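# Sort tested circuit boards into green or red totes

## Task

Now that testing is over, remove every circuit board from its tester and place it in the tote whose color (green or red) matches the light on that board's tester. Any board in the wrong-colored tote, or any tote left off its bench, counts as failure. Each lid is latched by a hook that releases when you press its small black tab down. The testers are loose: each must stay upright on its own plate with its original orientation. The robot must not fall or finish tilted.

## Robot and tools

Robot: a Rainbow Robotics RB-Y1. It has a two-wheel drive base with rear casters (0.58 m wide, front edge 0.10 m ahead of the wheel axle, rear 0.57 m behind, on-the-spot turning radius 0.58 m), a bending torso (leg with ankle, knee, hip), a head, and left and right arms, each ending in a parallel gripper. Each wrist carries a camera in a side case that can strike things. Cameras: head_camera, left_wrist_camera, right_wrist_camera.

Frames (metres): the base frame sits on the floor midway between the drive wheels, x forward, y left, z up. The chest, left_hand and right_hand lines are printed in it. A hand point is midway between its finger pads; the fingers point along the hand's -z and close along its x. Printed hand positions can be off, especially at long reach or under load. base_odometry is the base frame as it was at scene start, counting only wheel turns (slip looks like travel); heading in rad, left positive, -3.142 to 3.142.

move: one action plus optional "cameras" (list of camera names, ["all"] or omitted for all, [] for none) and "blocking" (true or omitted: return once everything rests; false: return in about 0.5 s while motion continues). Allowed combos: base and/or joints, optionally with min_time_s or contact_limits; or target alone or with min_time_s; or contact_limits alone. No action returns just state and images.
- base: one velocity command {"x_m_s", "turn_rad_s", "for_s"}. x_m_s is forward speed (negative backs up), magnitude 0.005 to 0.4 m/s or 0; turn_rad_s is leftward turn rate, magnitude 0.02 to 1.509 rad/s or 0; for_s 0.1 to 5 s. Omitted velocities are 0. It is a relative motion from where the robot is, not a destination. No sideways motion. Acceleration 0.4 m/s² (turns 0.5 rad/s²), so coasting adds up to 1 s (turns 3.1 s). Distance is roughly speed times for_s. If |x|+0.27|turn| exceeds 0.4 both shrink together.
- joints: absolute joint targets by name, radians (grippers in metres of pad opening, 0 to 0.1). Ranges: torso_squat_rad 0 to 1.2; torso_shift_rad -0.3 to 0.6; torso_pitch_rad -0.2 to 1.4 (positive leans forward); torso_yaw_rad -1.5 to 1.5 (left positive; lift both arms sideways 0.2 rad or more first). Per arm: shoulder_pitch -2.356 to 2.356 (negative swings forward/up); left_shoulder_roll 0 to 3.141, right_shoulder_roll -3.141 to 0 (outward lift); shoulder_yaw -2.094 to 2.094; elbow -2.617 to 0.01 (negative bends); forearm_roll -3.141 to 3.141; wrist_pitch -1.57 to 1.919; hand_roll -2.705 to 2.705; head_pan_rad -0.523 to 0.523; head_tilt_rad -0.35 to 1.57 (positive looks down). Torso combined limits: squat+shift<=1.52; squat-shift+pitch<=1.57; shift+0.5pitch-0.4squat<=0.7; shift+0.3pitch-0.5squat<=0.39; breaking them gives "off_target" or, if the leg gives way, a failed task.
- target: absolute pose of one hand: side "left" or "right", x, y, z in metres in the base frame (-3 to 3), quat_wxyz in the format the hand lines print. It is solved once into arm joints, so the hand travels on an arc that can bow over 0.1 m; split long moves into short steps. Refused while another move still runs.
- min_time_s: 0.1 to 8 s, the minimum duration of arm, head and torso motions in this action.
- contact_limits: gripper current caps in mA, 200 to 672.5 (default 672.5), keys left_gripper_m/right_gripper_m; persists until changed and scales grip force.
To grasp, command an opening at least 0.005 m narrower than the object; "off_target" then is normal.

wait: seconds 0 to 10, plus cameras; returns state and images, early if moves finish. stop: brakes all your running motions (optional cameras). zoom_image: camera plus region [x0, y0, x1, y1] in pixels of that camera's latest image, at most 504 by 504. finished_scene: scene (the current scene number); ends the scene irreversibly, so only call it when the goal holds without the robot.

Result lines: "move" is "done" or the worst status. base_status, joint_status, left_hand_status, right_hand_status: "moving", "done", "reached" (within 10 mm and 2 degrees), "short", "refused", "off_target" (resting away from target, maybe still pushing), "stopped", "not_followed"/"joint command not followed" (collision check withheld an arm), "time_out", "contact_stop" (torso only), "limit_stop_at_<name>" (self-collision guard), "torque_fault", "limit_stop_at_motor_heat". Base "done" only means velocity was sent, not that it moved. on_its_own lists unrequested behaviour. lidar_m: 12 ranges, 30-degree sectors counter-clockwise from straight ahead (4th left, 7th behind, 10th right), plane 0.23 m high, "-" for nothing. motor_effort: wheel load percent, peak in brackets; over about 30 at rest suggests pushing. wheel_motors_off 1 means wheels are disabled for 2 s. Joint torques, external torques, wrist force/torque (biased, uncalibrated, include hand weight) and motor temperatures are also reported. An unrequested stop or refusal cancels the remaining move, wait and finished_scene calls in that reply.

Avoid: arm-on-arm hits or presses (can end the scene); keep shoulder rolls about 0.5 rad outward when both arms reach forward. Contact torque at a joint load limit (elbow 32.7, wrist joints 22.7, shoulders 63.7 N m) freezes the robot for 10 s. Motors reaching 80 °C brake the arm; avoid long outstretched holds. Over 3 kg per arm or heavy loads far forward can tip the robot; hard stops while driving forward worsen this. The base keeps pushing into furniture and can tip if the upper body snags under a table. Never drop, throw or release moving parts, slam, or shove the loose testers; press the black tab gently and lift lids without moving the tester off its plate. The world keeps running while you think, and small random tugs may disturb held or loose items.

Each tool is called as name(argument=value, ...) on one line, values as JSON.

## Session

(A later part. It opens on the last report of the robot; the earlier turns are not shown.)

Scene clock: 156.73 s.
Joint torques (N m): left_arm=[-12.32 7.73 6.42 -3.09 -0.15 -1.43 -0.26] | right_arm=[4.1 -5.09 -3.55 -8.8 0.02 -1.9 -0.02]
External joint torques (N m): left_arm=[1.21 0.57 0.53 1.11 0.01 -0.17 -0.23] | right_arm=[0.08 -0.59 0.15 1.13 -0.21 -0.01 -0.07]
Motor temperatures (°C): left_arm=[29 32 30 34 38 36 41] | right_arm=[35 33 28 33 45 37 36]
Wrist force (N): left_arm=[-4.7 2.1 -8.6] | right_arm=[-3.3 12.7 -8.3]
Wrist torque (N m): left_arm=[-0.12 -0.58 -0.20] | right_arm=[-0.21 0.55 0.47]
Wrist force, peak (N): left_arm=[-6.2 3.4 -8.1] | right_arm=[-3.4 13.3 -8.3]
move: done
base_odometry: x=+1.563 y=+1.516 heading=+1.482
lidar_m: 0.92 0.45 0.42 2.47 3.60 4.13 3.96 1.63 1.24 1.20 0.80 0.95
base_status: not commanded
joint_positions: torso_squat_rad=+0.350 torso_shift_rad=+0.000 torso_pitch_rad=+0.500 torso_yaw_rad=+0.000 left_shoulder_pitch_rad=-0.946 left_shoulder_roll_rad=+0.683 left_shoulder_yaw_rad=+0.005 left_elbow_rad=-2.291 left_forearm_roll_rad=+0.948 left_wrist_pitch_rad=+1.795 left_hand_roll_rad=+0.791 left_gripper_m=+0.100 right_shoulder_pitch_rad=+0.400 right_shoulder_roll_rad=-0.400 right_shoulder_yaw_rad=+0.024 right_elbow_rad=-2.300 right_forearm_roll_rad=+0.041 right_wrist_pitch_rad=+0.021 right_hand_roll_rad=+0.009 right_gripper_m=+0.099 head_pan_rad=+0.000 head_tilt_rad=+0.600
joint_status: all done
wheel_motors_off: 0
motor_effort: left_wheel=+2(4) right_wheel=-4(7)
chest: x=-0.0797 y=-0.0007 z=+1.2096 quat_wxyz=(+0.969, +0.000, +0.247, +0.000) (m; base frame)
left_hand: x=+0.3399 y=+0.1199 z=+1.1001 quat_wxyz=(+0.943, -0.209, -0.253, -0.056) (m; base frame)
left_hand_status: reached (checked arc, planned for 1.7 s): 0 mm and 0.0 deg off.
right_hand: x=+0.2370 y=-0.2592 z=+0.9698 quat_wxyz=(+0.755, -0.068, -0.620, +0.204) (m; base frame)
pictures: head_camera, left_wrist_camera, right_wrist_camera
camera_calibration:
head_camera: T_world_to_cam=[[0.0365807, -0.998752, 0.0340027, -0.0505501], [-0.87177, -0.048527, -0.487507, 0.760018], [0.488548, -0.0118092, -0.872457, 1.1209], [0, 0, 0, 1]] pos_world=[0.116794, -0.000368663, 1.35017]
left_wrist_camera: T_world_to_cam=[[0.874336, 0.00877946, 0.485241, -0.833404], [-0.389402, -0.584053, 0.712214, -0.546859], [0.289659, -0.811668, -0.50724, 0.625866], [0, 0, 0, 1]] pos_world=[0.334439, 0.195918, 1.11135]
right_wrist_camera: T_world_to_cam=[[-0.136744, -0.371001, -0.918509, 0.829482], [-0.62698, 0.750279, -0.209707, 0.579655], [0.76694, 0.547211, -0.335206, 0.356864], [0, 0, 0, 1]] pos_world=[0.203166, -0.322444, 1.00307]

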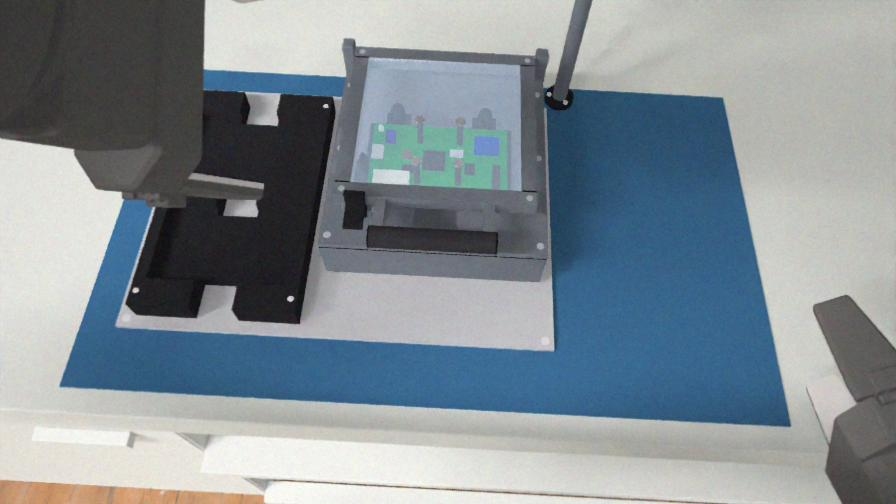

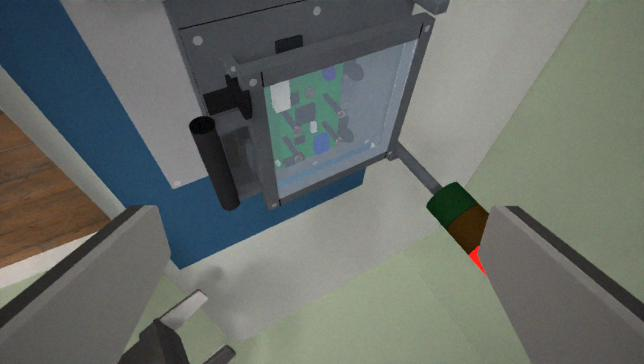

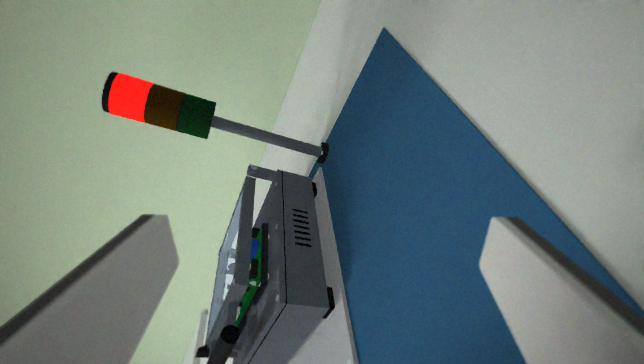

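move(joints={"left_gripper_m":0.0}, cameras=[])

move(target={"side":"left","x":0.34,"y":0.085,"z":1.02,"quat_wxyz":[0.943,-0.209,-0.253,-0.056]}, cameras=["head_camera","left_wrist_camera"])

zoom_image(camera="head_camera", region=[260, 130, 520, 290])

Scene clock: 177.83 s.
Joint torques (N m): left_arm=[-12.16 7.5 6.32 -3.15 -0.24 -1.39 -0.3] | right_arm=[4.14 -4.9 -3.7 -8.57 -0.04 -1.85 0.1]
External joint torques (N m): left_arm=[1.37 0.35 0.42 1.06 -0.07 -0.13 -0.27] | right_arm=[0.12 -0.4 0.01 1.36 -0.28 0.04 0.05]
Motor temperatures (°C): left_arm=[29 32 30 34 38 36 41] | right_arm=[35 33 28 34 45 37 36]
Wrist force (N): left_arm=[-4.6 2.0 -8.5] | right_arm=[-3.5 12.8 -8.0]
Wrist torque (N m): left_arm=[-0.12 -0.56 -0.20] | right_arm=[-0.24 0.55 0.45]
Wrist force, peak (N): left_arm=[-4.9 2.2 -9.0] | right_arm=[-3.6 13.1 -8.4]
move: done
base_odometry: x=+1.563 y=+1.516 heading=+1.482
lidar_m: 0.92 0.45 0.42 2.47 3.60 4.13 3.95 1.63 1.23 1.20 0.81 0.95
base_status: not commanded
joint_positions: torso_squat_rad=+0.350 torso_shift_rad=+0.000 torso_pitch_rad=+0.500 torso_yaw_rad=+0.000 left_shoulder_pitch_rad=-0.946 left_shoulder_roll_rad=+0.683 left_shoulder_yaw_rad=+0.005 left_elbow_rad=-2.291 left_forearm_roll_rad=+0.948 left_wrist_pitch_rad=+1.795 left_hand_roll_rad=+0.791 left_gripper_m=+0.000 right_shoulder_pitch_rad=+0.400 right_shoulder_roll_rad=-0.400 right_shoulder_yaw_rad=+0.024 right_elbow_rad=-2.300 right_forearm_roll_rad=+0.041 right_wrist_pitch_rad=+0.021 right_hand_roll_rad=+0.009 right_gripper_m=+0.099 head_pan_rad=+0.000 head_tilt_rad=+0.600
joint_status: all done
wheel_motors_off: 0
motor_effort: left_wheel=+3(5) right_wheel=-5(6)
chest: x=-0.0797 y=-0.0007 z=+1.2096 quat_wxyz=(+0.969, +0.000, +0.247, +0.000) (m; base frame)
left_hand: x=+0.3399 y=+0.1199 z=+1.1001 quat_wxyz=(+0.943, -0.209, -0.253, -0.056) (m; base frame)
right_hand: x=+0.2370 y=-0.2592 z=+0.9698 quat_wxyz=(+0.755, -0.068, -0.620, +0.204) (m; base frame)
pictures: none
No camera images: "cameras" was empty.

Scene clock: 178.70 s.
Joint torques (N m): left_arm=[-12.47 3.99 5.91 -5.65 0.35 -1.23 -0.01] | right_arm=[3.86 -5.13 -3.57 -8.82 0.03 -1.74 0.08]
External joint torques (N m): left_arm=[0.25 -0.96 0.29 0.94 0.44 0.04 0.02] | right_arm=[-0.15 -0.62 0.14 1.11 -0.2 0.16 0.03]
Motor temperatures (°C): left_arm=[29 32 30 34 38 36 41] | right_arm=[35 33 28 34 45 37 36]
Wrist force (N): left_arm=[-4.7 2.1 -8.7] | right_arm=[-3.4 12.9 -7.9]
Wrist torque (N m): left_arm=[-0.14 -0.55 -0.21] | right_arm=[-0.24 0.57 0.46]
Wrist force, peak (N): left_arm=[-5.6 3.0 -9.7] | right_arm=[-3.6 13.1 -8.4]
move: done
base_odometry: x=+1.563 y=+1.516 heading=+1.482
lidar_m: 0.92 0.45 0.42 2.47 3.61 4.13 3.95 1.63 1.24 1.20 0.81 0.95
base_status: not commanded
joint_positions: torso_squat_rad=+0.350 torso_shift_rad=+0.000 torso_pitch_rad=+0.500 torso_yaw_rad=+0.000 left_shoulder_pitch_rad=-0.795 left_shoulder_roll_rad=+0.575 left_shoulder_yaw_rad=-0.185 left_elbow_rad=-2.232 left_forearm_roll_rad=+0.698 left_wrist_pitch_rad=+1.590 left_hand_roll_rad=+0.717 left_gripper_m=+0.000 right_shoulder_pitch_rad=+0.400 right_shoulder_roll_rad=-0.400 right_shoulder_yaw_rad=+0.024 right_elbow_rad=-2.300 right_forearm_roll_rad=+0.041 right_wrist_pitch_rad=+0.021 right_hand_roll_rad=+0.009 right_gripper_m=+0.099 head_pan_rad=+0.000 head_tilt_rad=+0.600
joint_status: all done
wheel_motors_off: 0
motor_effort: left_wheel=+3(5) right_wheel=-4(6)
chest: x=-0.0797 y=-0.0007 z=+1.2096 quat_wxyz=(+0.969, +0.000, +0.247, +0.000) (m; base frame)
left_hand: x=+0.3399 y=+0.0851 z=+1.0200 quat_wxyz=(+0.943, -0.209, -0.253, -0.056) (m; base frame)
left_hand_status: reached (checked arc, planned for 0.5 s): 0 mm and 0.0 deg off.
right_hand: x=+0.2370 y=-0.2592 z=+0.9698 quat_wxyz=(+0.755, -0.068, -0.620, +0.204) (m; base frame)
pictures: head_camera, left_wrist_camera
camera_calibration:
head_camera: T_world_to_cam=[[0.0365851, -0.998752, 0.0340133, -0.0505586], [-0.871754, -0.0485364, -0.487534, 0.760044], [0.488576, -0.0118147, -0.872441, 1.12089], [0, 0, 0, 1]] pos_world=[0.116779, -0.000362607, 1.35018]
left_wrist_camera: T_world_to_cam=[[0.874418, 0.00867623, 0.485096, -0.794102], [-0.389163, -0.584538, 0.711947, -0.50992], [0.289734, -0.81132, -0.507754, 0.557516], [0, 0, 0, 1]] pos_world=[0.334404, 0.161146, 1.03133]

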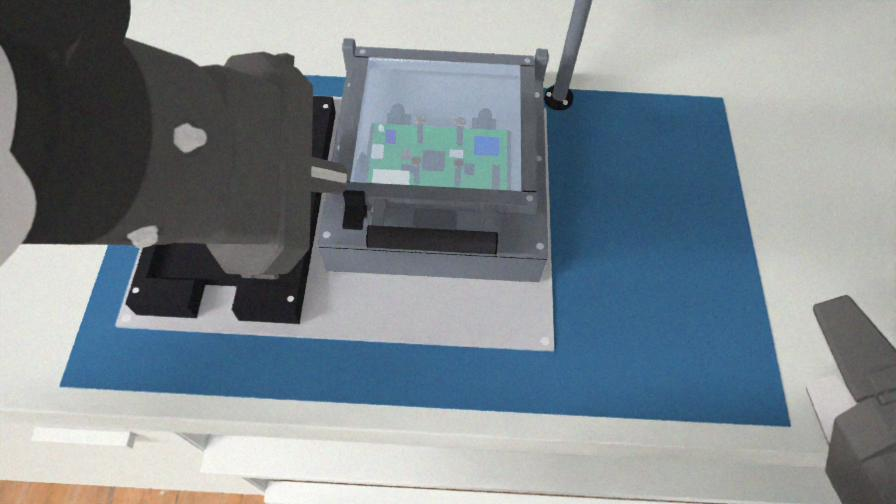

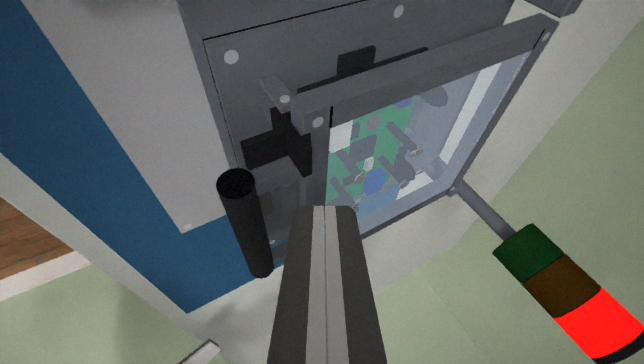

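Scaled by 1.938 from the camera's 896x504 image, which has a finer 1280x720 frame.

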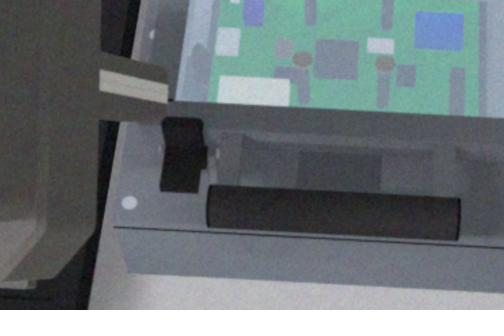

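move(target={"side":"left","x":0.341,"y":0.084,"z":0.985,"quat_wxyz":[0.943,-0.209,-0.253,-0.056]}, min_time_s=1.5, cameras=["head_camera","left_wrist_camera"])

zoom_image(camera="head_camera", region=[260, 130, 520, 290])

zoom_image(camera="left_wrist_camera", region=[180, 60, 440, 240])

Scene clock: 194.30 s.
Joint torques (N m): left_arm=[-10.41 2.9 4.21 -5.76 0.03 -1.52 -0.29] | right_arm=[4.13 -4.71 -3.46 -8.65 -0.04 -1.84 0.14]
External joint torques (N m): left_arm=[1.8 -1.67 -1.28 1.66 0.05 -0.25 -0.26] | right_arm=[0.12 -0.2 0.25 1.28 -0.28 0.05 0.09]
Motor temperatures (°C): left_arm=[29 32 30 34 38 36 41] | right_arm=[35 33 28 34 45 37 36]
Wrist force (N): left_arm=[-4.7 2.3 -8.5] | right_arm=[-3.7 12.7 -8.2]
Wrist torque (N m): left_arm=[-0.17 -0.57 -0.20] | right_arm=[-0.21 0.52 0.47]
Wrist force, peak (N): left_arm=[-5.1 2.4 -9.0] | right_arm=[-3.5 13.2 -8.5]
move: done
base_odometry: x=+1.563 y=+1.516 heading=+1.482
lidar_m: 0.91 0.44 0.42 2.47 3.61 4.13 3.95 1.63 1.23 1.20 0.80 0.95
base_status: not commanded
joint_positions: torso_squat_rad=+0.350 torso_shift_rad=+0.000 torso_pitch_rad=+0.500 torso_yaw_rad=+0.000 left_shoulder_pitch_rad=-0.723 left_shoulder_roll_rad=+0.555 left_shoulder_yaw_rad=-0.223 left_elbow_rad=-2.176 left_forearm_roll_rad=+0.640 left_wrist_pitch_rad=+1.481 left_hand_roll_rad=+0.661 left_gripper_m=+0.000 right_shoulder_pitch_rad=+0.400 right_shoulder_roll_rad=-0.400 right_shoulder_yaw_rad=+0.024 right_elbow_rad=-2.300 right_forearm_roll_rad=+0.041 right_wrist_pitch_rad=+0.021 right_hand_roll_rad=+0.009 right_gripper_m=+0.099 head_pan_rad=+0.000 head_tilt_rad=+0.600
joint_status: all done
wheel_motors_off: 0
motor_effort: left_wheel=+3(4) right_wheel=-3(6)
chest: x=-0.0797 y=-0.0007 z=+1.2096 quat_wxyz=(+0.969, +0.000, +0.247, +0.000) (m; base frame)
left_hand: x=+0.3411 y=+0.0842 z=+0.9853 quat_wxyz=(+0.943, -0.209, -0.253, -0.056) (m; base frame)
left_hand_status: reached (checked arc, planned for 1.5 s): 0 mm and 0.0 deg off.
right_hand: x=+0.2370 y=-0.2592 z=+0.9698 quat_wxyz=(+0.755, -0.068, -0.620, +0.204) (m; base frame)
pictures: head_camera, left_wrist_camera
camera_calibration:
head_camera: T_world_to_cam=[[0.0365853, -0.998752, 0.0340133, -0.0505587], [-0.871754, -0.0485366, -0.487534, 0.760044], [0.488576, -0.0118147, -0.872441, 1.12089], [0, 0, 0, 1]] pos_world=[0.116779, -0.000362545, 1.35018]
left_wrist_camera: T_world_to_cam=[[0.87416, 0.00893476, 0.485556, -0.77865], [-0.389356, -0.584677, 0.711727, -0.484951], [0.290253, -0.811217, -0.507622, 0.538478], [0, 0, 0, 1]] pos_world=[0.335551, 0.16024, 0.996575]

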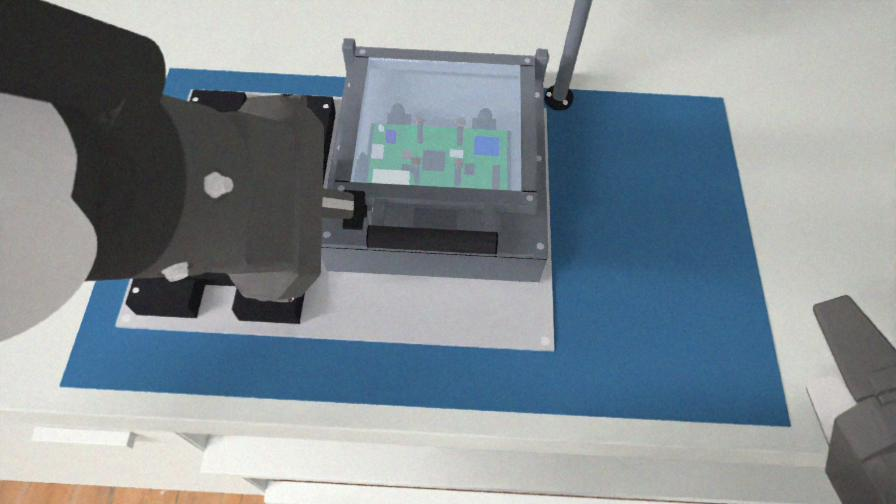

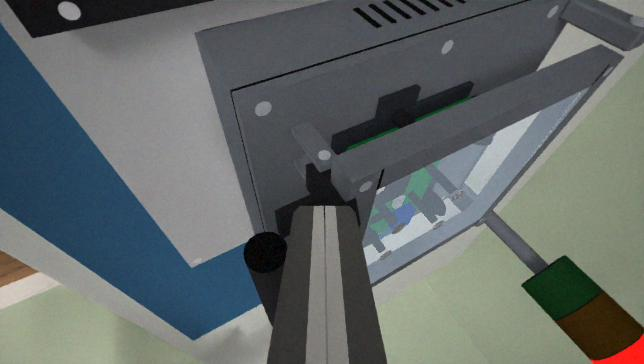

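Scaled by 1.938 from the camera's 896x504 image, which has a finer 1280x720 frame.

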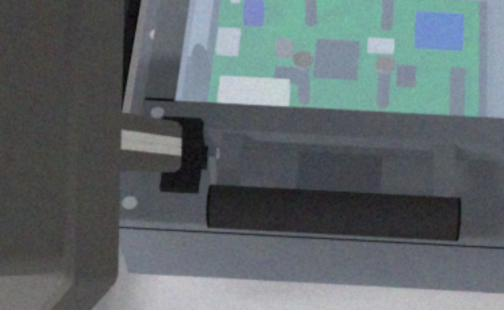

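Scaled by 1.938 from the camera's 644x364 image, which has a finer 920x520 frame.

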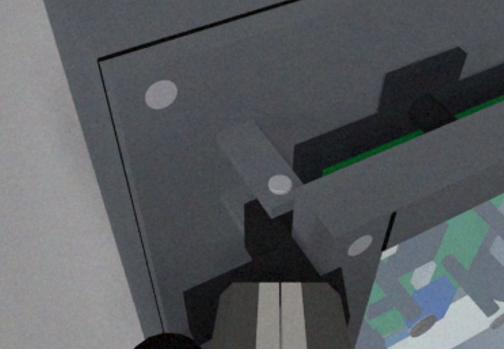

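move(target={"side":"left","x":0.331,"y":0.083,"z":0.983,"quat_wxyz":[0.943,-0.209,-0.253,-0.056]}, min_time_s=0.7, cameras=[])

move(target={"side":"left","x":0.331,"y":0.083,"z":0.971,"quat_wxyz":[0.943,-0.209,-0.253,-0.056]}, min_time_s=1.5, cameras=["head_camera","left_wrist_camera"])

zoom_image(camera="head_camera", region=[260, 130, 520, 290])

zoom_image(camera="left_wrist_camera", region=[180, 60, 440, 240])

Scene clock: 203.33 s.
Joint torques (N m): left_arm=[-10.12 2.67 4.16 -7.35 0 -0.93 0.39] | right_arm=[3.68 -4.83 -3.81 -8.65 0.03 -1.8 0.09]
External joint torques (N m): left_arm=[1.57 -1.7 -1.2 0.1 0.03 0.35 0.42] | right_arm=[-0.33 -0.33 -0.11 1.28 -0.2 0.09 0.04]
Motor temperatures (°C): left_arm=[29 32 30 34 38 36 41] | right_arm=[35 33 28 34 45 37 36]
Wrist force (N): left_arm=[-4.8 2.0 -8.6] | right_arm=[-3.4 12.8 -8.0]
Wrist torque (N m): left_arm=[-0.13 -0.57 -0.21] | right_arm=[-0.23 0.56 0.46]
Wrist force, peak (N): left_arm=[-5.2 2.3 -8.9] | right_arm=[-3.6 13.0 -8.6]
move: done
base_odometry: x=+1.563 y=+1.516 heading=+1.482
lidar_m: 0.91 0.44 0.42 2.47 3.61 4.13 3.95 1.62 1.23 1.20 0.80 0.95
base_status: not commanded
joint_positions: torso_squat_rad=+0.350 torso_shift_rad=+0.000 torso_pitch_rad=+0.500 torso_yaw_rad=+0.000 left_shoulder_pitch_rad=-0.695 left_shoulder_roll_rad=+0.554 left_shoulder_yaw_rad=-0.232 left_elbow_rad=-2.211 left_forearm_roll_rad=+0.626 left_wrist_pitch_rad=+1.483 left_hand_roll_rad=+0.672 left_gripper_m=+0.000 right_shoulder_pitch_rad=+0.400 right_shoulder_roll_rad=-0.400 right_shoulder_yaw_rad=+0.024 right_elbow_rad=-2.300 right_forearm_roll_rad=+0.041 right_wrist_pitch_rad=+0.021 right_hand_roll_rad=+0.009 right_gripper_m=+0.099 head_pan_rad=+0.000 head_tilt_rad=+0.600
joint_status: all done
wheel_motors_off: 0
motor_effort: left_wheel=+3(4) right_wheel=-5(6)
chest: x=-0.0797 y=-0.0007 z=+1.2096 quat_wxyz=(+0.969, +0.000, +0.247, +0.000) (m; base frame)
left_hand: x=+0.3314 y=+0.0831 z=+0.9832 quat_wxyz=(+0.943, -0.209, -0.253, -0.056) (m; base frame)
left_hand_status: reached (checked arc, planned for 0.7 s): 0 mm and 0.0 deg off.
right_hand: x=+0.2370 y=-0.2592 z=+0.9698 quat_wxyz=(+0.755, -0.068, -0.620, +0.204) (m; base frame)
pictures: none
No camera images: "cameras" was empty.

Scene clock: 205.17 s.
Joint torques (N m): left_arm=[-9.45 2.52 3.75 -3.44 -0.85 -1.98 -0.31] | right_arm=[3.94 -4.84 -3.35 -8.66 0.03 -1.82 0.03]
External joint torques (N m): left_arm=[2.02 -1.73 -1.55 4.25 -0.84 -0.7 -0.28] | right_arm=[-0.06 -0.34 0.36 1.27 -0.21 0.07 -0.02]
Motor temperatures (°C): left_arm=[29 32 30 34 38 36 41] | right_arm=[35 33 28 34 45 37 36]
Wrist force (N): left_arm=[-8.5 0.3 4.4] | right_arm=[-3.4 12.9 -8.3]
Wrist torque (N m): left_arm=[-0.19 -0.45 -0.23] | right_arm=[-0.24 0.55 0.45]
Wrist force, peak (N): left_arm=[-5.1 2.3 -8.9] | right_arm=[-3.4 13.3 -8.3]
move: done
base_odometry: x=+1.563 y=+1.516 heading=+1.482
lidar_m: 0.92 0.44 0.42 2.47 3.61 4.13 3.95 1.63 1.24 1.20 0.80 0.95
base_status: not commanded
joint_positions: torso_squat_rad=+0.350 torso_shift_rad=+0.000 torso_pitch_rad=+0.500 torso_yaw_rad=+0.000 left_shoulder_pitch_rad=-0.670 left_shoulder_roll_rad=+0.550 left_shoulder_yaw_rad=-0.245 left_elbow_rad=-2.193 left_forearm_roll_rad=+0.608 left_wrist_pitch_rad=+1.446 left_hand_roll_rad=+0.655 left_gripper_m=+0.000 right_shoulder_pitch_rad=+0.400 right_shoulder_roll_rad=-0.400 right_shoulder_yaw_rad=+0.024 right_elbow_rad=-2.300 right_forearm_roll_rad=+0.041 right_wrist_pitch_rad=+0.021 right_hand_roll_rad=+0.009 right_gripper_m=+0.099 head_pan_rad=+0.000 head_tilt_rad=+0.600
joint_status: all done
wheel_motors_off: 0
motor_effort: left_wheel=+3(4) right_wheel=-3(6)
chest: x=-0.0799 y=-0.0007 z=+1.2097 quat_wxyz=(+0.969, +0.000, +0.247, +0.000) (m; base frame)
left_hand: x=+0.3305 y=+0.0833 z=+0.9718 quat_wxyz=(+0.943, -0.209, -0.253, -0.056) (m; base frame)
left_hand_status: reached (checked arc, planned for 1.5 s): 1 mm and 0.1 deg off.
right_hand: x=+0.2369 y=-0.2592 z=+0.9699 quat_wxyz=(+0.755, -0.068, -0.620, +0.204) (m; base frame)
pictures: head_camera, left_wrist_camera
camera_calibration:
head_camera: T_world_to_cam=[[0.0366027, -0.998751, 0.0340084, -0.0505462], [-0.871628, -0.0485525, -0.487757, 0.760192], [0.488799, -0.0117895, -0.872317, 1.12087], [0, 0, 0, 1]] pos_world=[0.116575, -0.000359348, 1.35026]
left_wrist_camera: T_world_to_cam=[[0.874166, 0.00822668, 0.485557, -0.762832], [-0.389673, -0.584801, 0.711451, -0.479639], [0.289807, -0.811135, -0.508008, 0.534458], [0, 0, 0, 1]] pos_world=[0.325051, 0.1593, 0.983147]

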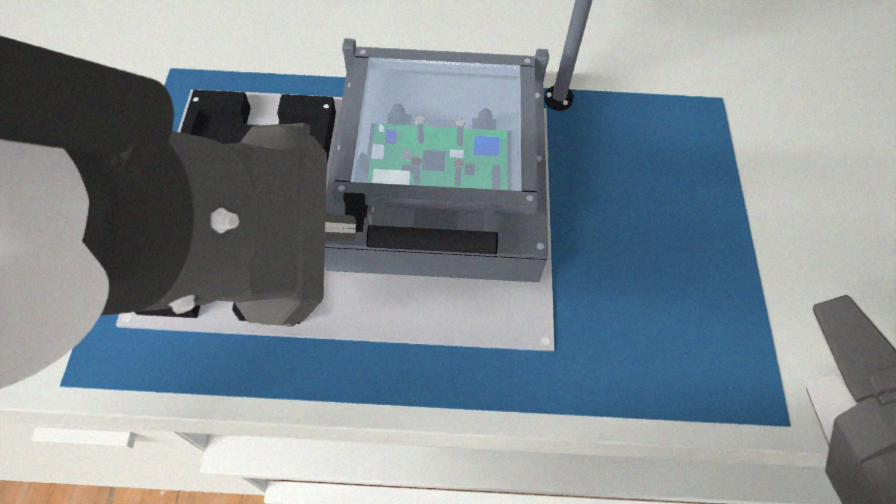

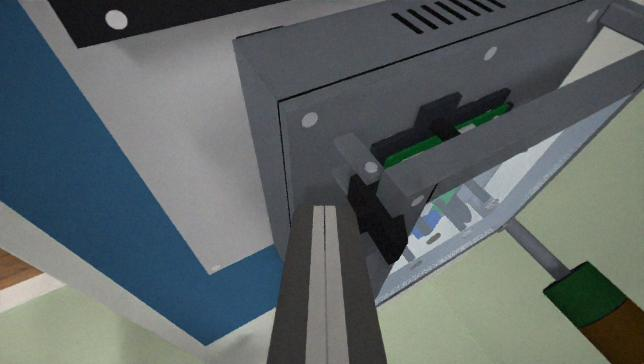

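Scaled by 1.938 from the camera's 896x504 image, which has a finer 1280x720 frame.

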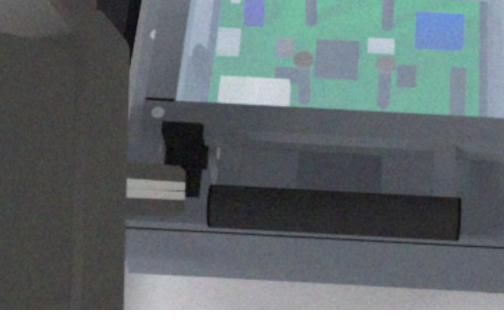

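Scaled by 1.938 from the camera's 644x364 image, which has a finer 920x520 frame.

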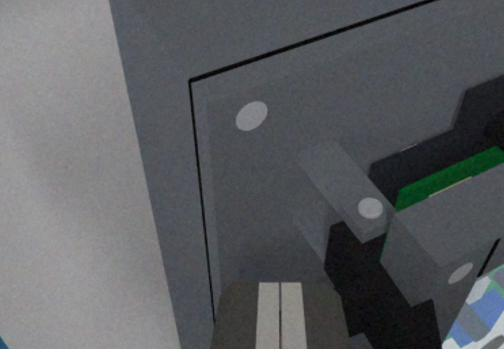

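move(target={"side":"left","x":0.331,"y":0.079,"z":0.963,"quat_wxyz":[0.943,-0.209,-0.253,-0.056]}, min_time_s=1.5, cameras=["head_camera","left_wrist_camera"])

zoom_image(camera="head_camera", region=[260, 130, 520, 290])

zoom_image(camera="left_wrist_camera", region=[180, 60, 440, 240])

Scene clock: 213.47 s.
Joint torques (N m): left_arm=[-7.43 -2.13 -2.24 1.36 0.2 -2.91 -0.23] | right_arm=[3.8 -4.98 -3.42 -8.78 -0.03 -1.95 0.02]
External joint torques (N m): left_arm=[4.03 -6.15 -7.47 9.22 0.21 -1.63 -0.2] | right_arm=[-0.18 -0.47 0.3 1.15 -0.27 -0.06 -0.03]
Motor temperatures (°C): left_arm=[29 32 30 34 38 36 41] | right_arm=[35 33 28 34 45 37 36]
Wrist force (N): left_arm=[-8.7 6.4 38.4] | right_arm=[-3.2 12.8 -8.2]
Wrist torque (N m): left_arm=[0.01 -0.57 -0.24] | right_arm=[-0.22 0.58 0.45]
Wrist force, peak (N): left_arm=[-9.1 6.3 39.4] | right_arm=[-3.5 13.2 -8.3]
move: done
base_odometry: x=+1.563 y=+1.516 heading=+1.483
lidar_m: 0.92 0.44 0.42 2.47 3.61 4.13 3.95 1.63 1.23 1.20 0.79 0.95
base_status: not commanded
joint_positions: torso_squat_rad=+0.350 torso_shift_rad=-0.001 torso_pitch_rad=+0.499 torso_yaw_rad=+0.000 left_shoulder_pitch_rad=-0.664 left_shoulder_roll_rad=+0.538 left_shoulder_yaw_rad=-0.261 left_elbow_rad=-2.175 left_forearm_roll_rad=+0.586 left_wrist_pitch_rad=+1.422 left_hand_roll_rad=+0.649 left_gripper_m=+0.000 right_shoulder_pitch_rad=+0.400 right_shoulder_roll_rad=-0.400 right_shoulder_yaw_rad=+0.024 right_elbow_rad=-2.300 right_forearm_roll_rad=+0.041 right_wrist_pitch_rad=+0.021 right_hand_roll_rad=+0.009 right_gripper_m=+0.099 head_pan_rad=+0.000 head_tilt_rad=+0.600
joint_status: all done
wheel_motors_off: 0
motor_effort: left_wheel=+8(11) right_wheel=-4(6)
chest: x=-0.0805 y=-0.0005 z=+1.2098 quat_wxyz=(+0.969, +0.000, +0.247, +0.000) (m; base frame)
left_hand: x=+0.3309 y=+0.0800 z=+0.9650 quat_wxyz=(+0.943, -0.209, -0.255, -0.056) (m; base frame)
left_hand_status: reached (checked arc, planned for 1.5 s): 2 mm and 0.2 deg off.
right_hand: x=+0.2366 y=-0.2589 z=+0.9704 quat_wxyz=(+0.754, -0.068, -0.620, +0.204) (m; base frame)
pictures: head_camera, left_wrist_camera
camera_calibration:
head_camera: T_world_to_cam=[[0.0369644, -0.998733, 0.0341597, -0.0504774], [-0.871075, -0.0489548, -0.488704, 0.760919], [0.489757, -0.011691, -0.871781, 1.12072], [0, 0, 0, 1]] pos_world=[0.115804, -0.0000605054, 1.35061]
left_wrist_camera: T_world_to_cam=[[0.87241, 0.00908029, 0.48869, -0.762343], [-0.391717, -0.585, 0.710164, -0.474596], [0.292332, -0.810983, -0.506803, 0.526276], [0, 0, 0, 1]] pos_world=[0.325321, 0.156085, 0.976309]

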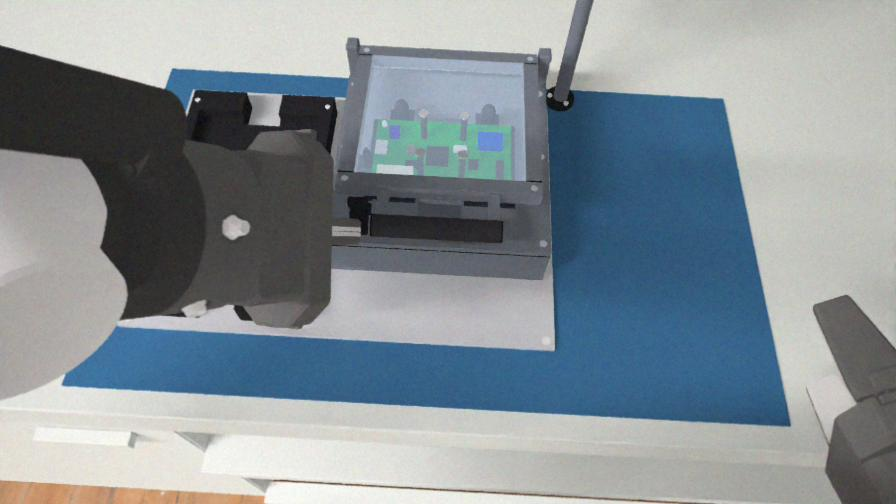

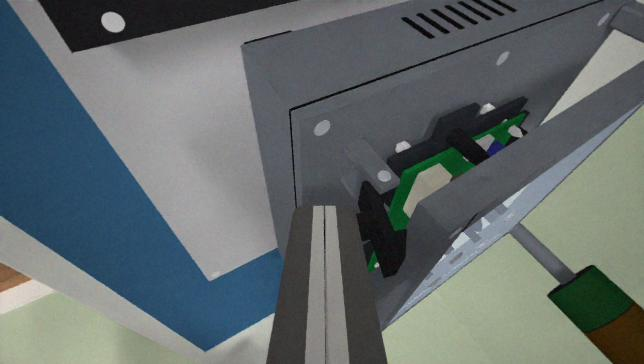

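Scaled by 1.938 from the camera's 896x504 image, which has a finer 1280x720 frame.

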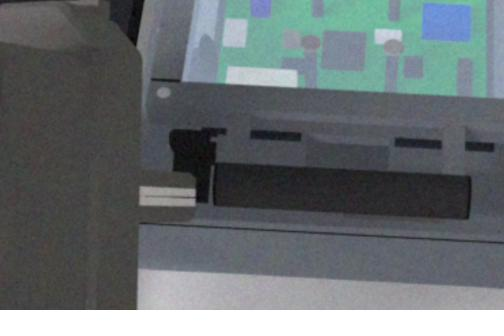

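Scaled by 1.938 from the camera's 644x364 image, which has a finer 920x520 frame.

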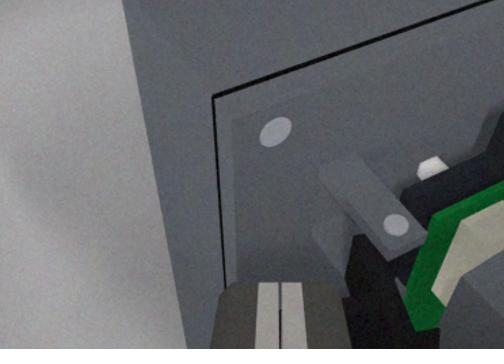

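move(target={"side":"left","x":0.322,"y":0.086,"z":0.985,"quat_wxyz":[0.943,-0.209,-0.253,-0.056]}, min_time_s=1, cameras=[])

move(target={"side":"left","x":0.20,"y":0.22,"z":1.08,"quat_wxyz":[0.943,-0.209,-0.253,-0.056]}, cameras=["head_camera","left_wrist_camera"])

zoom_image(camera="head_camera", region=[300, 20, 580, 300])

Scene clock: 220.70 s.
Joint torques (N m): left_arm=[-11.47 5.64 6.33 -7.18 0.33 -0.97 0.28] | right_arm=[3.94 -4.96 -3.62 -8.63 -0.04 -1.87 0.07]
External joint torques (N m): left_arm=[-0.27 1.27 1.05 0.22 0.37 0.3 0.31] | right_arm=[-0.07 -0.46 0.09 1.3 -0.27 0.02 0.02]
Motor temperatures (°C): left_arm=[29 32 30 34 38 36 41] | right_arm=[35 33 28 34 45 37 36]
Wrist force (N): left_arm=[-5.0 2.2 -8.8] | right_arm=[-3.7 12.9 -8.3]
Wrist torque (N m): left_arm=[-0.15 -0.62 -0.21] | right_arm=[-0.25 0.53 0.46]
Wrist force, peak (N): left_arm=[-8.9 6.2 38.9] | right_arm=[-3.5 13.1 -8.5]
move: done
base_odometry: x=+1.563 y=+1.516 heading=+1.483
lidar_m: 0.91 0.44 0.42 2.47 3.61 4.13 3.96 1.63 1.23 1.20 0.80 0.95
base_status: not commanded
joint_positions: torso_squat_rad=+0.350 torso_shift_rad=+0.000 torso_pitch_rad=+0.500 torso_yaw_rad=+0.000 left_shoulder_pitch_rad=-0.669 left_shoulder_roll_rad=+0.563 left_shoulder_yaw_rad=-0.230 left_elbow_rad=-2.250 left_forearm_roll_rad=+0.626 left_wrist_pitch_rad=+1.492 left_hand_roll_rad=+0.683 left_gripper_m=+0.000 right_shoulder_pitch_rad=+0.400 right_shoulder_roll_rad=-0.400 right_shoulder_yaw_rad=+0.024 right_elbow_rad=-2.300 right_forearm_roll_rad=+0.041 right_wrist_pitch_rad=+0.021 right_hand_roll_rad=+0.009 right_gripper_m=+0.099 head_pan_rad=+0.000 head_tilt_rad=+0.600
joint_status: all done
wheel_motors_off: 0
motor_effort: left_wheel=+8(11) right_wheel=-5(6)
chest: x=-0.0798 y=-0.0006 z=+1.2096 quat_wxyz=(+0.969, +0.000, +0.247, +0.000) (m; base frame)
left_hand: x=+0.3224 y=+0.0856 z=+0.9842 quat_wxyz=(+0.943, -0.209, -0.252, -0.056) (m; base frame)
left_hand_status: reached (checked arc, planned for 1.0 s): 1 mm and 0.1 deg off.
right_hand: x=+0.2370 y=-0.2591 z=+0.9699 quat_wxyz=(+0.755, -0.068, -0.620, +0.204) (m; base frame)
pictures: none
No camera images: "cameras" was empty.

Scene clock: 222.27 s.
Joint torques (N m): left_arm=[-2.89 9.8 5.39 -2.59 0.23 -1.16 -0.09] | right_arm=[3.78 -4.99 -3.42 -8.86 0.07 -1.87 0.1]
External joint torques (N m): left_arm=[0.49 0.42 0.13 0.17 -0.08 0.08 -0.07] | right_arm=[-0.23 -0.48 0.29 1.07 -0.17 0.02 0.05]
Motor temperatures (°C): left_arm=[29 32 30 34 38 36 41] | right_arm=[35 33 28 34 45 37 36]
Wrist force (N): left_arm=[-4.0 2.6 -8.9] | right_arm=[-3.5 12.7 -8.1]
Wrist torque (N m): left_arm=[-0.17 -0.52 -0.22] | right_arm=[-0.21 0.52 0.45]
Wrist force, peak (N): left_arm=[-5.0 2.5 -9.4] | right_arm=[-3.8 13.2 -8.4]
move: short
base_odometry: x=+1.563 y=+1.516 heading=+1.483
lidar_m: 0.91 0.44 0.42 2.47 3.60 4.14 3.95 1.63 1.23 1.20 0.79 0.95
base_status: not commanded
joint_positions: torso_squat_rad=+0.350 torso_shift_rad=+0.000 torso_pitch_rad=+0.500 torso_yaw_rad=+0.000 left_shoulder_pitch_rad=-0.213 left_shoulder_roll_rad=+0.786 left_shoulder_yaw_rad=+0.643 left_elbow_rad=-2.617 left_forearm_roll_rad=+1.487 left_wrist_pitch_rad=+1.677 left_hand_roll_rad=+0.544 left_gripper_m=+0.000 right_shoulder_pitch_rad=+0.400 right_shoulder_roll_rad=-0.400 right_shoulder_yaw_rad=+0.024 right_elbow_rad=-2.300 right_forearm_roll_rad=+0.041 right_wrist_pitch_rad=+0.021 right_hand_roll_rad=+0.009 right_gripper_m=+0.099 head_pan_rad=+0.000 head_tilt_rad=+0.600
joint_status: all done
wheel_motors_off: 0
motor_effort: left_wheel=+5(8) right_wheel=-4(6)
chest: x=-0.0797 y=-0.0007 z=+1.2096 quat_wxyz=(+0.969, +0.000, +0.247, +0.000) (m; base frame)
left_hand: x=+0.2006 y=+0.2203 z=+1.0799 quat_wxyz=(+0.942, -0.251, -0.211, -0.076) (m; base frame)
left_hand_status: short (checked arc, as near as the solve gets, planned for 1.2 s): 1 mm and 7.2 deg off. The place is met; only the turn is off.
right_hand: x=+0.2370 y=-0.2592 z=+0.9698 quat_wxyz=(+0.755, -0.068, -0.620, +0.204) (m; base frame)
pictures: head_camera, left_wrist_camera
camera_calibration:
head_camera: T_world_to_cam=[[0.0365948, -0.998751, 0.0340272, -0.0505584], [-0.871726, -0.0485523, -0.487582, 0.760089], [0.488625, -0.0118194, -0.872414, 1.12088], [0, 0, 0, 1]] pos_world=[0.116748, -0.000343086, 1.3502]
left_wrist_camera: T_world_to_cam=[[0.907484, -0.0310463, 0.418937, -0.628983], [-0.375642, -0.506409, 0.776172, -0.617007], [0.188056, -0.861735, -0.47122, 0.730004], [0, 0, 0, 1]] pos_world=[0.201737, 0.297084, 1.0864]

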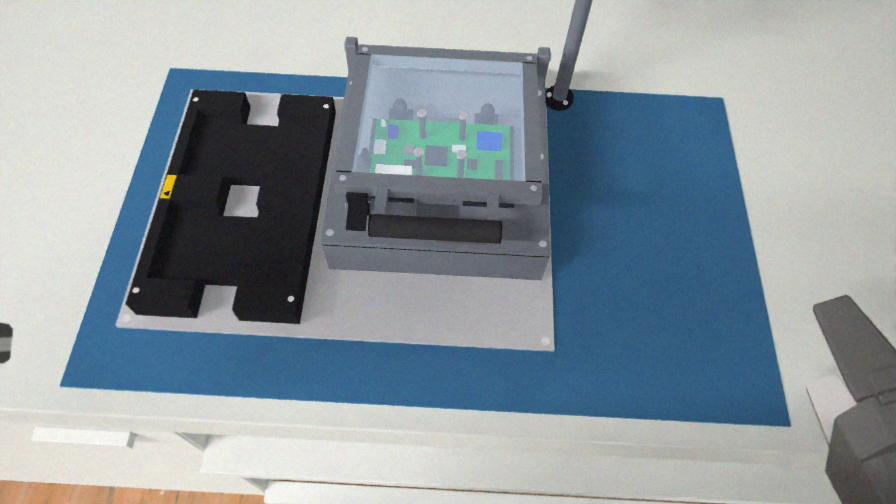

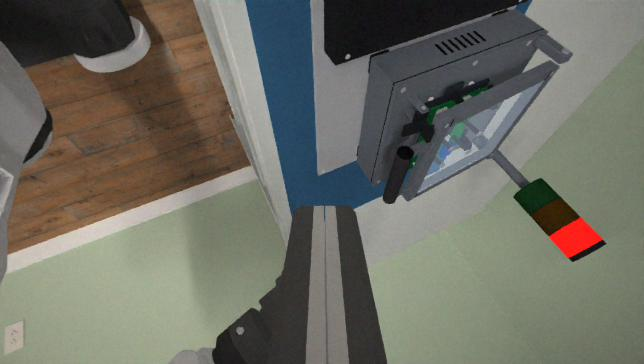

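Scaled by 1.800 from the camera's 896x504 image, which has a finer 1280x720 frame.

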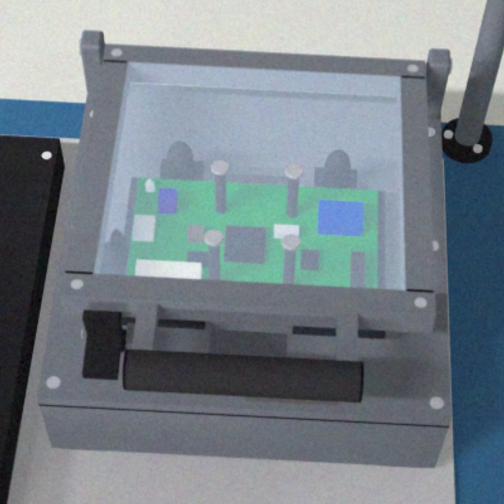

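move(target={"side":"right","x":0.27,"y":-0.02,"z":1.06,"quat_wxyz":[0.924,0,-0.383,0]}, cameras=["head_camera","right_wrist_camera"])

move(joints={"right_gripper_m":0.04}, cameras=["head_camera","right_wrist_camera"])

Scene clock: 229.60 s.
Joint torques (N m): left_arm=[-2.97 9.84 5.33 -2.54 0.21 -1.11 -0.06] | right_arm=[3.92 -4.94 -3.67 -8.75 0.03 -1.93 0.07]
External joint torques (N m): left_arm=[0.42 0.46 0.07 0.23 -0.1 0.13 -0.03] | right_arm=[-0.09 -0.43 0.04 1.18 -0.21 -0.03 0.02]
Motor temperatures (°C): left_arm=[29 32 30 34 38 36 41] | right_arm=[35 33 28 34 45 37 36]
Wrist force (N): left_arm=[-4.4 2.8 -8.7] | right_arm=[-3.3 12.8 -8.2]
Wrist torque (N m): left_arm=[-0.19 -0.58 -0.21] | right_arm=[-0.23 0.57 0.45]
Wrist force, peak (N): left_arm=[-4.4 2.7 -9.0] | right_arm=[-3.4 13.2 -8.2]
move: refused
base_odometry: x=+1.563 y=+1.516 heading=+1.483
lidar_m: 0.92 0.44 0.41 2.47 3.61 4.13 3.96 1.63 1.24 1.20 0.80 0.96
base_status: not commanded
joint_positions: torso_squat_rad=+0.350 torso_shift_rad=+0.000 torso_pitch_rad=+0.500 torso_yaw_rad=+0.000 left_shoulder_pitch_rad=-0.213 left_shoulder_roll_rad=+0.786 left_shoulder_yaw_rad=+0.643 left_elbow_rad=-2.617 left_forearm_roll_rad=+1.487 left_wrist_pitch_rad=+1.677 left_hand_roll_rad=+0.544 left_gripper_m=+0.000 right_shoulder_pitch_rad=+0.400 right_shoulder_roll_rad=-0.400 right_shoulder_yaw_rad=+0.024 right_elbow_rad=-2.300 right_forearm_roll_rad=+0.041 right_wrist_pitch_rad=+0.021 right_hand_roll_rad=+0.009 right_gripper_m=+0.099 head_pan_rad=+0.000 head_tilt_rad=+0.600
joint_status: not commanded
wheel_motors_off: 0
motor_effort: left_wheel=+5(6) right_wheel=-4(4)
chest: x=-0.0797 y=-0.0007 z=+1.2096 quat_wxyz=(+0.969, +0.000, +0.247, +0.000) (m; base frame)
left_hand: x=+0.2006 y=+0.2203 z=+1.0799 quat_wxyz=(+0.942, -0.251, -0.211, -0.076) (m; base frame)
right_hand: x=+0.2370 y=-0.2592 z=+0.9698 quat_wxyz=(+0.755, -0.068, -0.620, +0.204) (m; base frame)
right_hand_status: refused: the posture found for that pose stands 2 mm from the torso (limit 20 mm). Nothing moved. The solve starts from where the arm stands: from another posture it may find a clear one.
pictures: head_camera, right_wrist_camera
camera_calibration:
head_camera: T_world_to_cam=[[0.0365947, -0.998751, 0.0340271, -0.0505583], [-0.871726, -0.0485523, -0.487582, 0.760089], [0.488625, -0.0118194, -0.872414, 1.12088], [0, 0, 0, 1]] pos_world=[0.116748, -0.000343, 1.3502]
right_wrist_camera: T_world_to_cam=[[-0.136724, -0.371037, -0.918498, 0.829478], [-0.626983, 0.750266, -0.209747, 0.579672], [0.766941, 0.547205, -0.335213, 0.356886], [0, 0, 0, 1]] pos_world=[0.203143, -0.322431, 1.00309]

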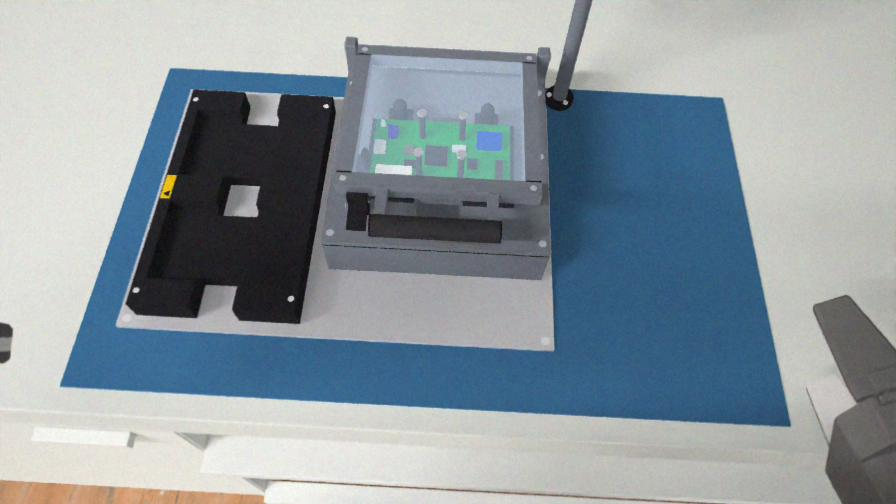

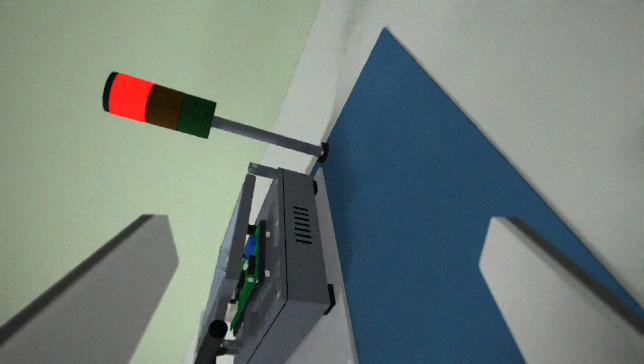

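not run: a stop that you did not command came earlier in this reply.

move(target={"side":"right","x":0.30,"y":-0.055,"z":1.06,"quat_wxyz":[0.943,0.209,-0.253,0.056]}, cameras=[])

move(joints={"right_gripper_m":0.04}, cameras=["head_camera","right_wrist_camera"])

Scene clock: 245.03 s.
Joint torques (N m): left_arm=[-3 9.93 5.24 -2.58 0.38 -1.14 -0.03] | right_arm=[-11.05 -0.81 -2.8 -5.51 0.26 -1.6 0.27]
External joint torques (N m): left_arm=[0.39 0.55 -0.02 0.18 0.06 0.1 0] | right_arm=[2.08 1.74 0.47 0.6 0.01 -0.31 0.24]
Motor temperatures (°C): left_arm=[29 32 30 33 38 35 41] | right_arm=[35 33 28 34 45 37 36]
Wrist force (N): left_arm=[-4.2 2.9 -8.7] | right_arm=[-1.2 8.6 -11.5]
Wrist torque (N m): left_arm=[-0.21 -0.56 -0.21] | right_arm=[0.05 0.63 0.47]
Wrist force, peak (N): left_arm=[-4.4 2.7 -9.0] | right_arm=[-3.5 13.1 -8.4]
move: done
base_odometry: x=+1.563 y=+1.516 heading=+1.482
lidar_m: 0.91 0.45 0.42 2.47 3.62 4.14 3.96 1.64 1.23 1.20 0.80 0.95
base_status: not commanded
joint_positions: torso_squat_rad=+0.350 torso_shift_rad=+0.000 torso_pitch_rad=+0.500 torso_yaw_rad=+0.000 left_shoulder_pitch_rad=-0.213 left_shoulder_roll_rad=+0.786 left_shoulder_yaw_rad=+0.643 left_elbow_rad=-2.617 left_forearm_roll_rad=+1.487 left_wrist_pitch_rad=+1.677 left_hand_roll_rad=+0.544 left_gripper_m=+0.000 right_shoulder_pitch_rad=-0.852 right_shoulder_roll_rad=-0.330 right_shoulder_yaw_rad=+0.155 right_elbow_rad=-2.408 right_forearm_roll_rad=-0.550 right_wrist_pitch_rad=+1.919 right_hand_roll_rad=-0.726 right_gripper_m=+0.099 head_pan_rad=+0.000 head_tilt_rad=+0.600
joint_status: all done
wheel_motors_off: 0
motor_effort: left_wheel=+4(7) right_wheel=-4(6)
chest: x=-0.0797 y=-0.0007 z=+1.2096 quat_wxyz=(+0.969, +0.000, +0.247, +0.000) (m; base frame)
left_hand: x=+0.2006 y=+0.2203 z=+1.0799 quat_wxyz=(+0.942, -0.251, -0.211, -0.076) (m; base frame)
right_hand: x=+0.3001 y=-0.0552 z=+1.0601 quat_wxyz=(+0.943, +0.209, -0.254, +0.056) (m; base frame)
right_hand_status: reached (checked arc, planned for 1.6 s): 0 mm and 0.1 deg off.
pictures: none
No camera images: "cameras" was empty.

Scene clock: 246.23 s.
Joint torques (N m): left_arm=[-3.08 9.93 5.54 -2.57 0.36 -1.21 -0.11] | right_arm=[-11.27 -1.09 -2.63 -5.52 0.2 -1.65 0.33]
External joint torques (N m): left_arm=[0.31 0.55 0.28 0.19 0.05 0.03 -0.09] | right_arm=[1.86 1.47 0.64 0.59 -0.05 -0.36 0.3]
Motor temperatures (°C): left_arm=[29 32 30 33 38 35 41] | right_arm=[35 33 28 34 45 37 36]
Wrist force (N): left_arm=[-4.5 2.8 -8.7] | right_arm=[-0.7 8.8 -11.8]
Wrist torque (N m): left_arm=[-0.20 -0.60 -0.22] | right_arm=[0.03 0.70 0.48]
Wrist force, peak (N): left_arm=[-4.3 2.7 -8.9] | right_arm=[-1.2 8.6 -12.0]
move: done
base_odometry: x=+1.563 y=+1.516 heading=+1.482
lidar_m: 0.91 0.45 0.42 2.47 3.61 4.14 3.95 1.63 1.23 1.20 0.80 0.95
base_status: not commanded
joint_positions: torso_squat_rad=+0.350 torso_shift_rad=+0.000 torso_pitch_rad=+0.500 torso_yaw_rad=+0.000 left_shoulder_pitch_rad=-0.213 left_shoulder_roll_rad=+0.786 left_shoulder_yaw_rad=+0.643 left_elbow_rad=-2.617 left_forearm_roll_rad=+1.487 left_wrist_pitch_rad=+1.677 left_hand_roll_rad=+0.544 left_gripper_m=+0.000 right_shoulder_pitch_rad=-0.852 right_shoulder_roll_rad=-0.330 right_shoulder_yaw_rad=+0.155 right_elbow_rad=-2.408 right_forearm_roll_rad=-0.550 right_wrist_pitch_rad=+1.919 right_hand_roll_rad=-0.726 right_gripper_m=+0.040 head_pan_rad=+0.000 head_tilt_rad=+0.600
joint_status: all done
wheel_motors_off: 0
motor_effort: left_wheel=+4(6) right_wheel=-4(5)
chest: x=-0.0797 y=-0.0007 z=+1.2096 quat_wxyz=(+0.969, +0.000, +0.247, +0.000) (m; base frame)
left_hand: x=+0.2006 y=+0.2203 z=+1.0799 quat_wxyz=(+0.942, -0.251, -0.211, -0.076) (m; base frame)
right_hand: x=+0.3001 y=-0.0552 z=+1.0601 quat_wxyz=(+0.943, +0.209, -0.254, +0.056) (m; base frame)
pictures: head_camera, right_wrist_camera
camera_calibration:
head_camera: T_world_to_cam=[[0.036576, -0.998752, 0.0340211, -0.0505614], [-0.871728, -0.0485329, -0.487581, 0.760085], [0.488623, -0.0118234, -0.872415, 1.12088], [0, 0, 0, 1]] pos_world=[0.116747, -0.000356434, 1.3502]
right_wrist_camera: T_world_to_cam=[[-0.861428, 0.0261469, -0.507206, 0.800109], [-0.382195, 0.624309, 0.681297, -0.539857], [0.334467, 0.78074, -0.527804, 0.573924], [0, 0, 0, 1]] pos_world=[0.290947, -0.131968, 1.07654]

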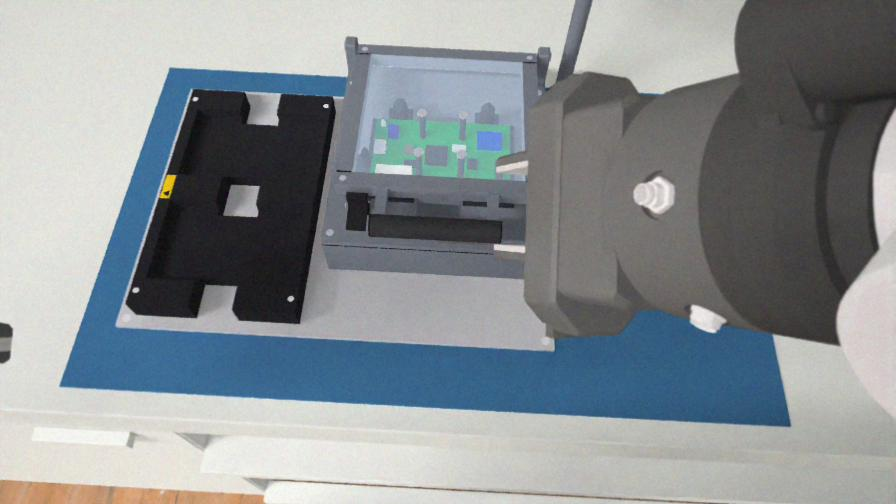

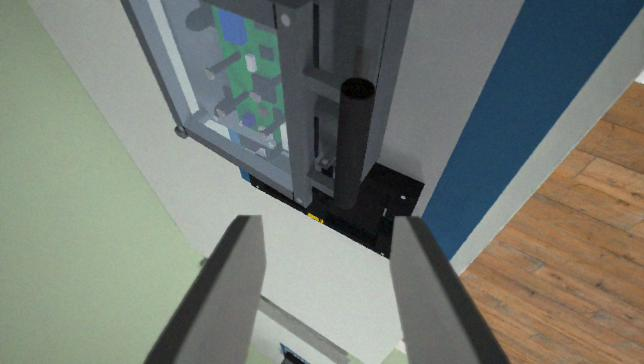

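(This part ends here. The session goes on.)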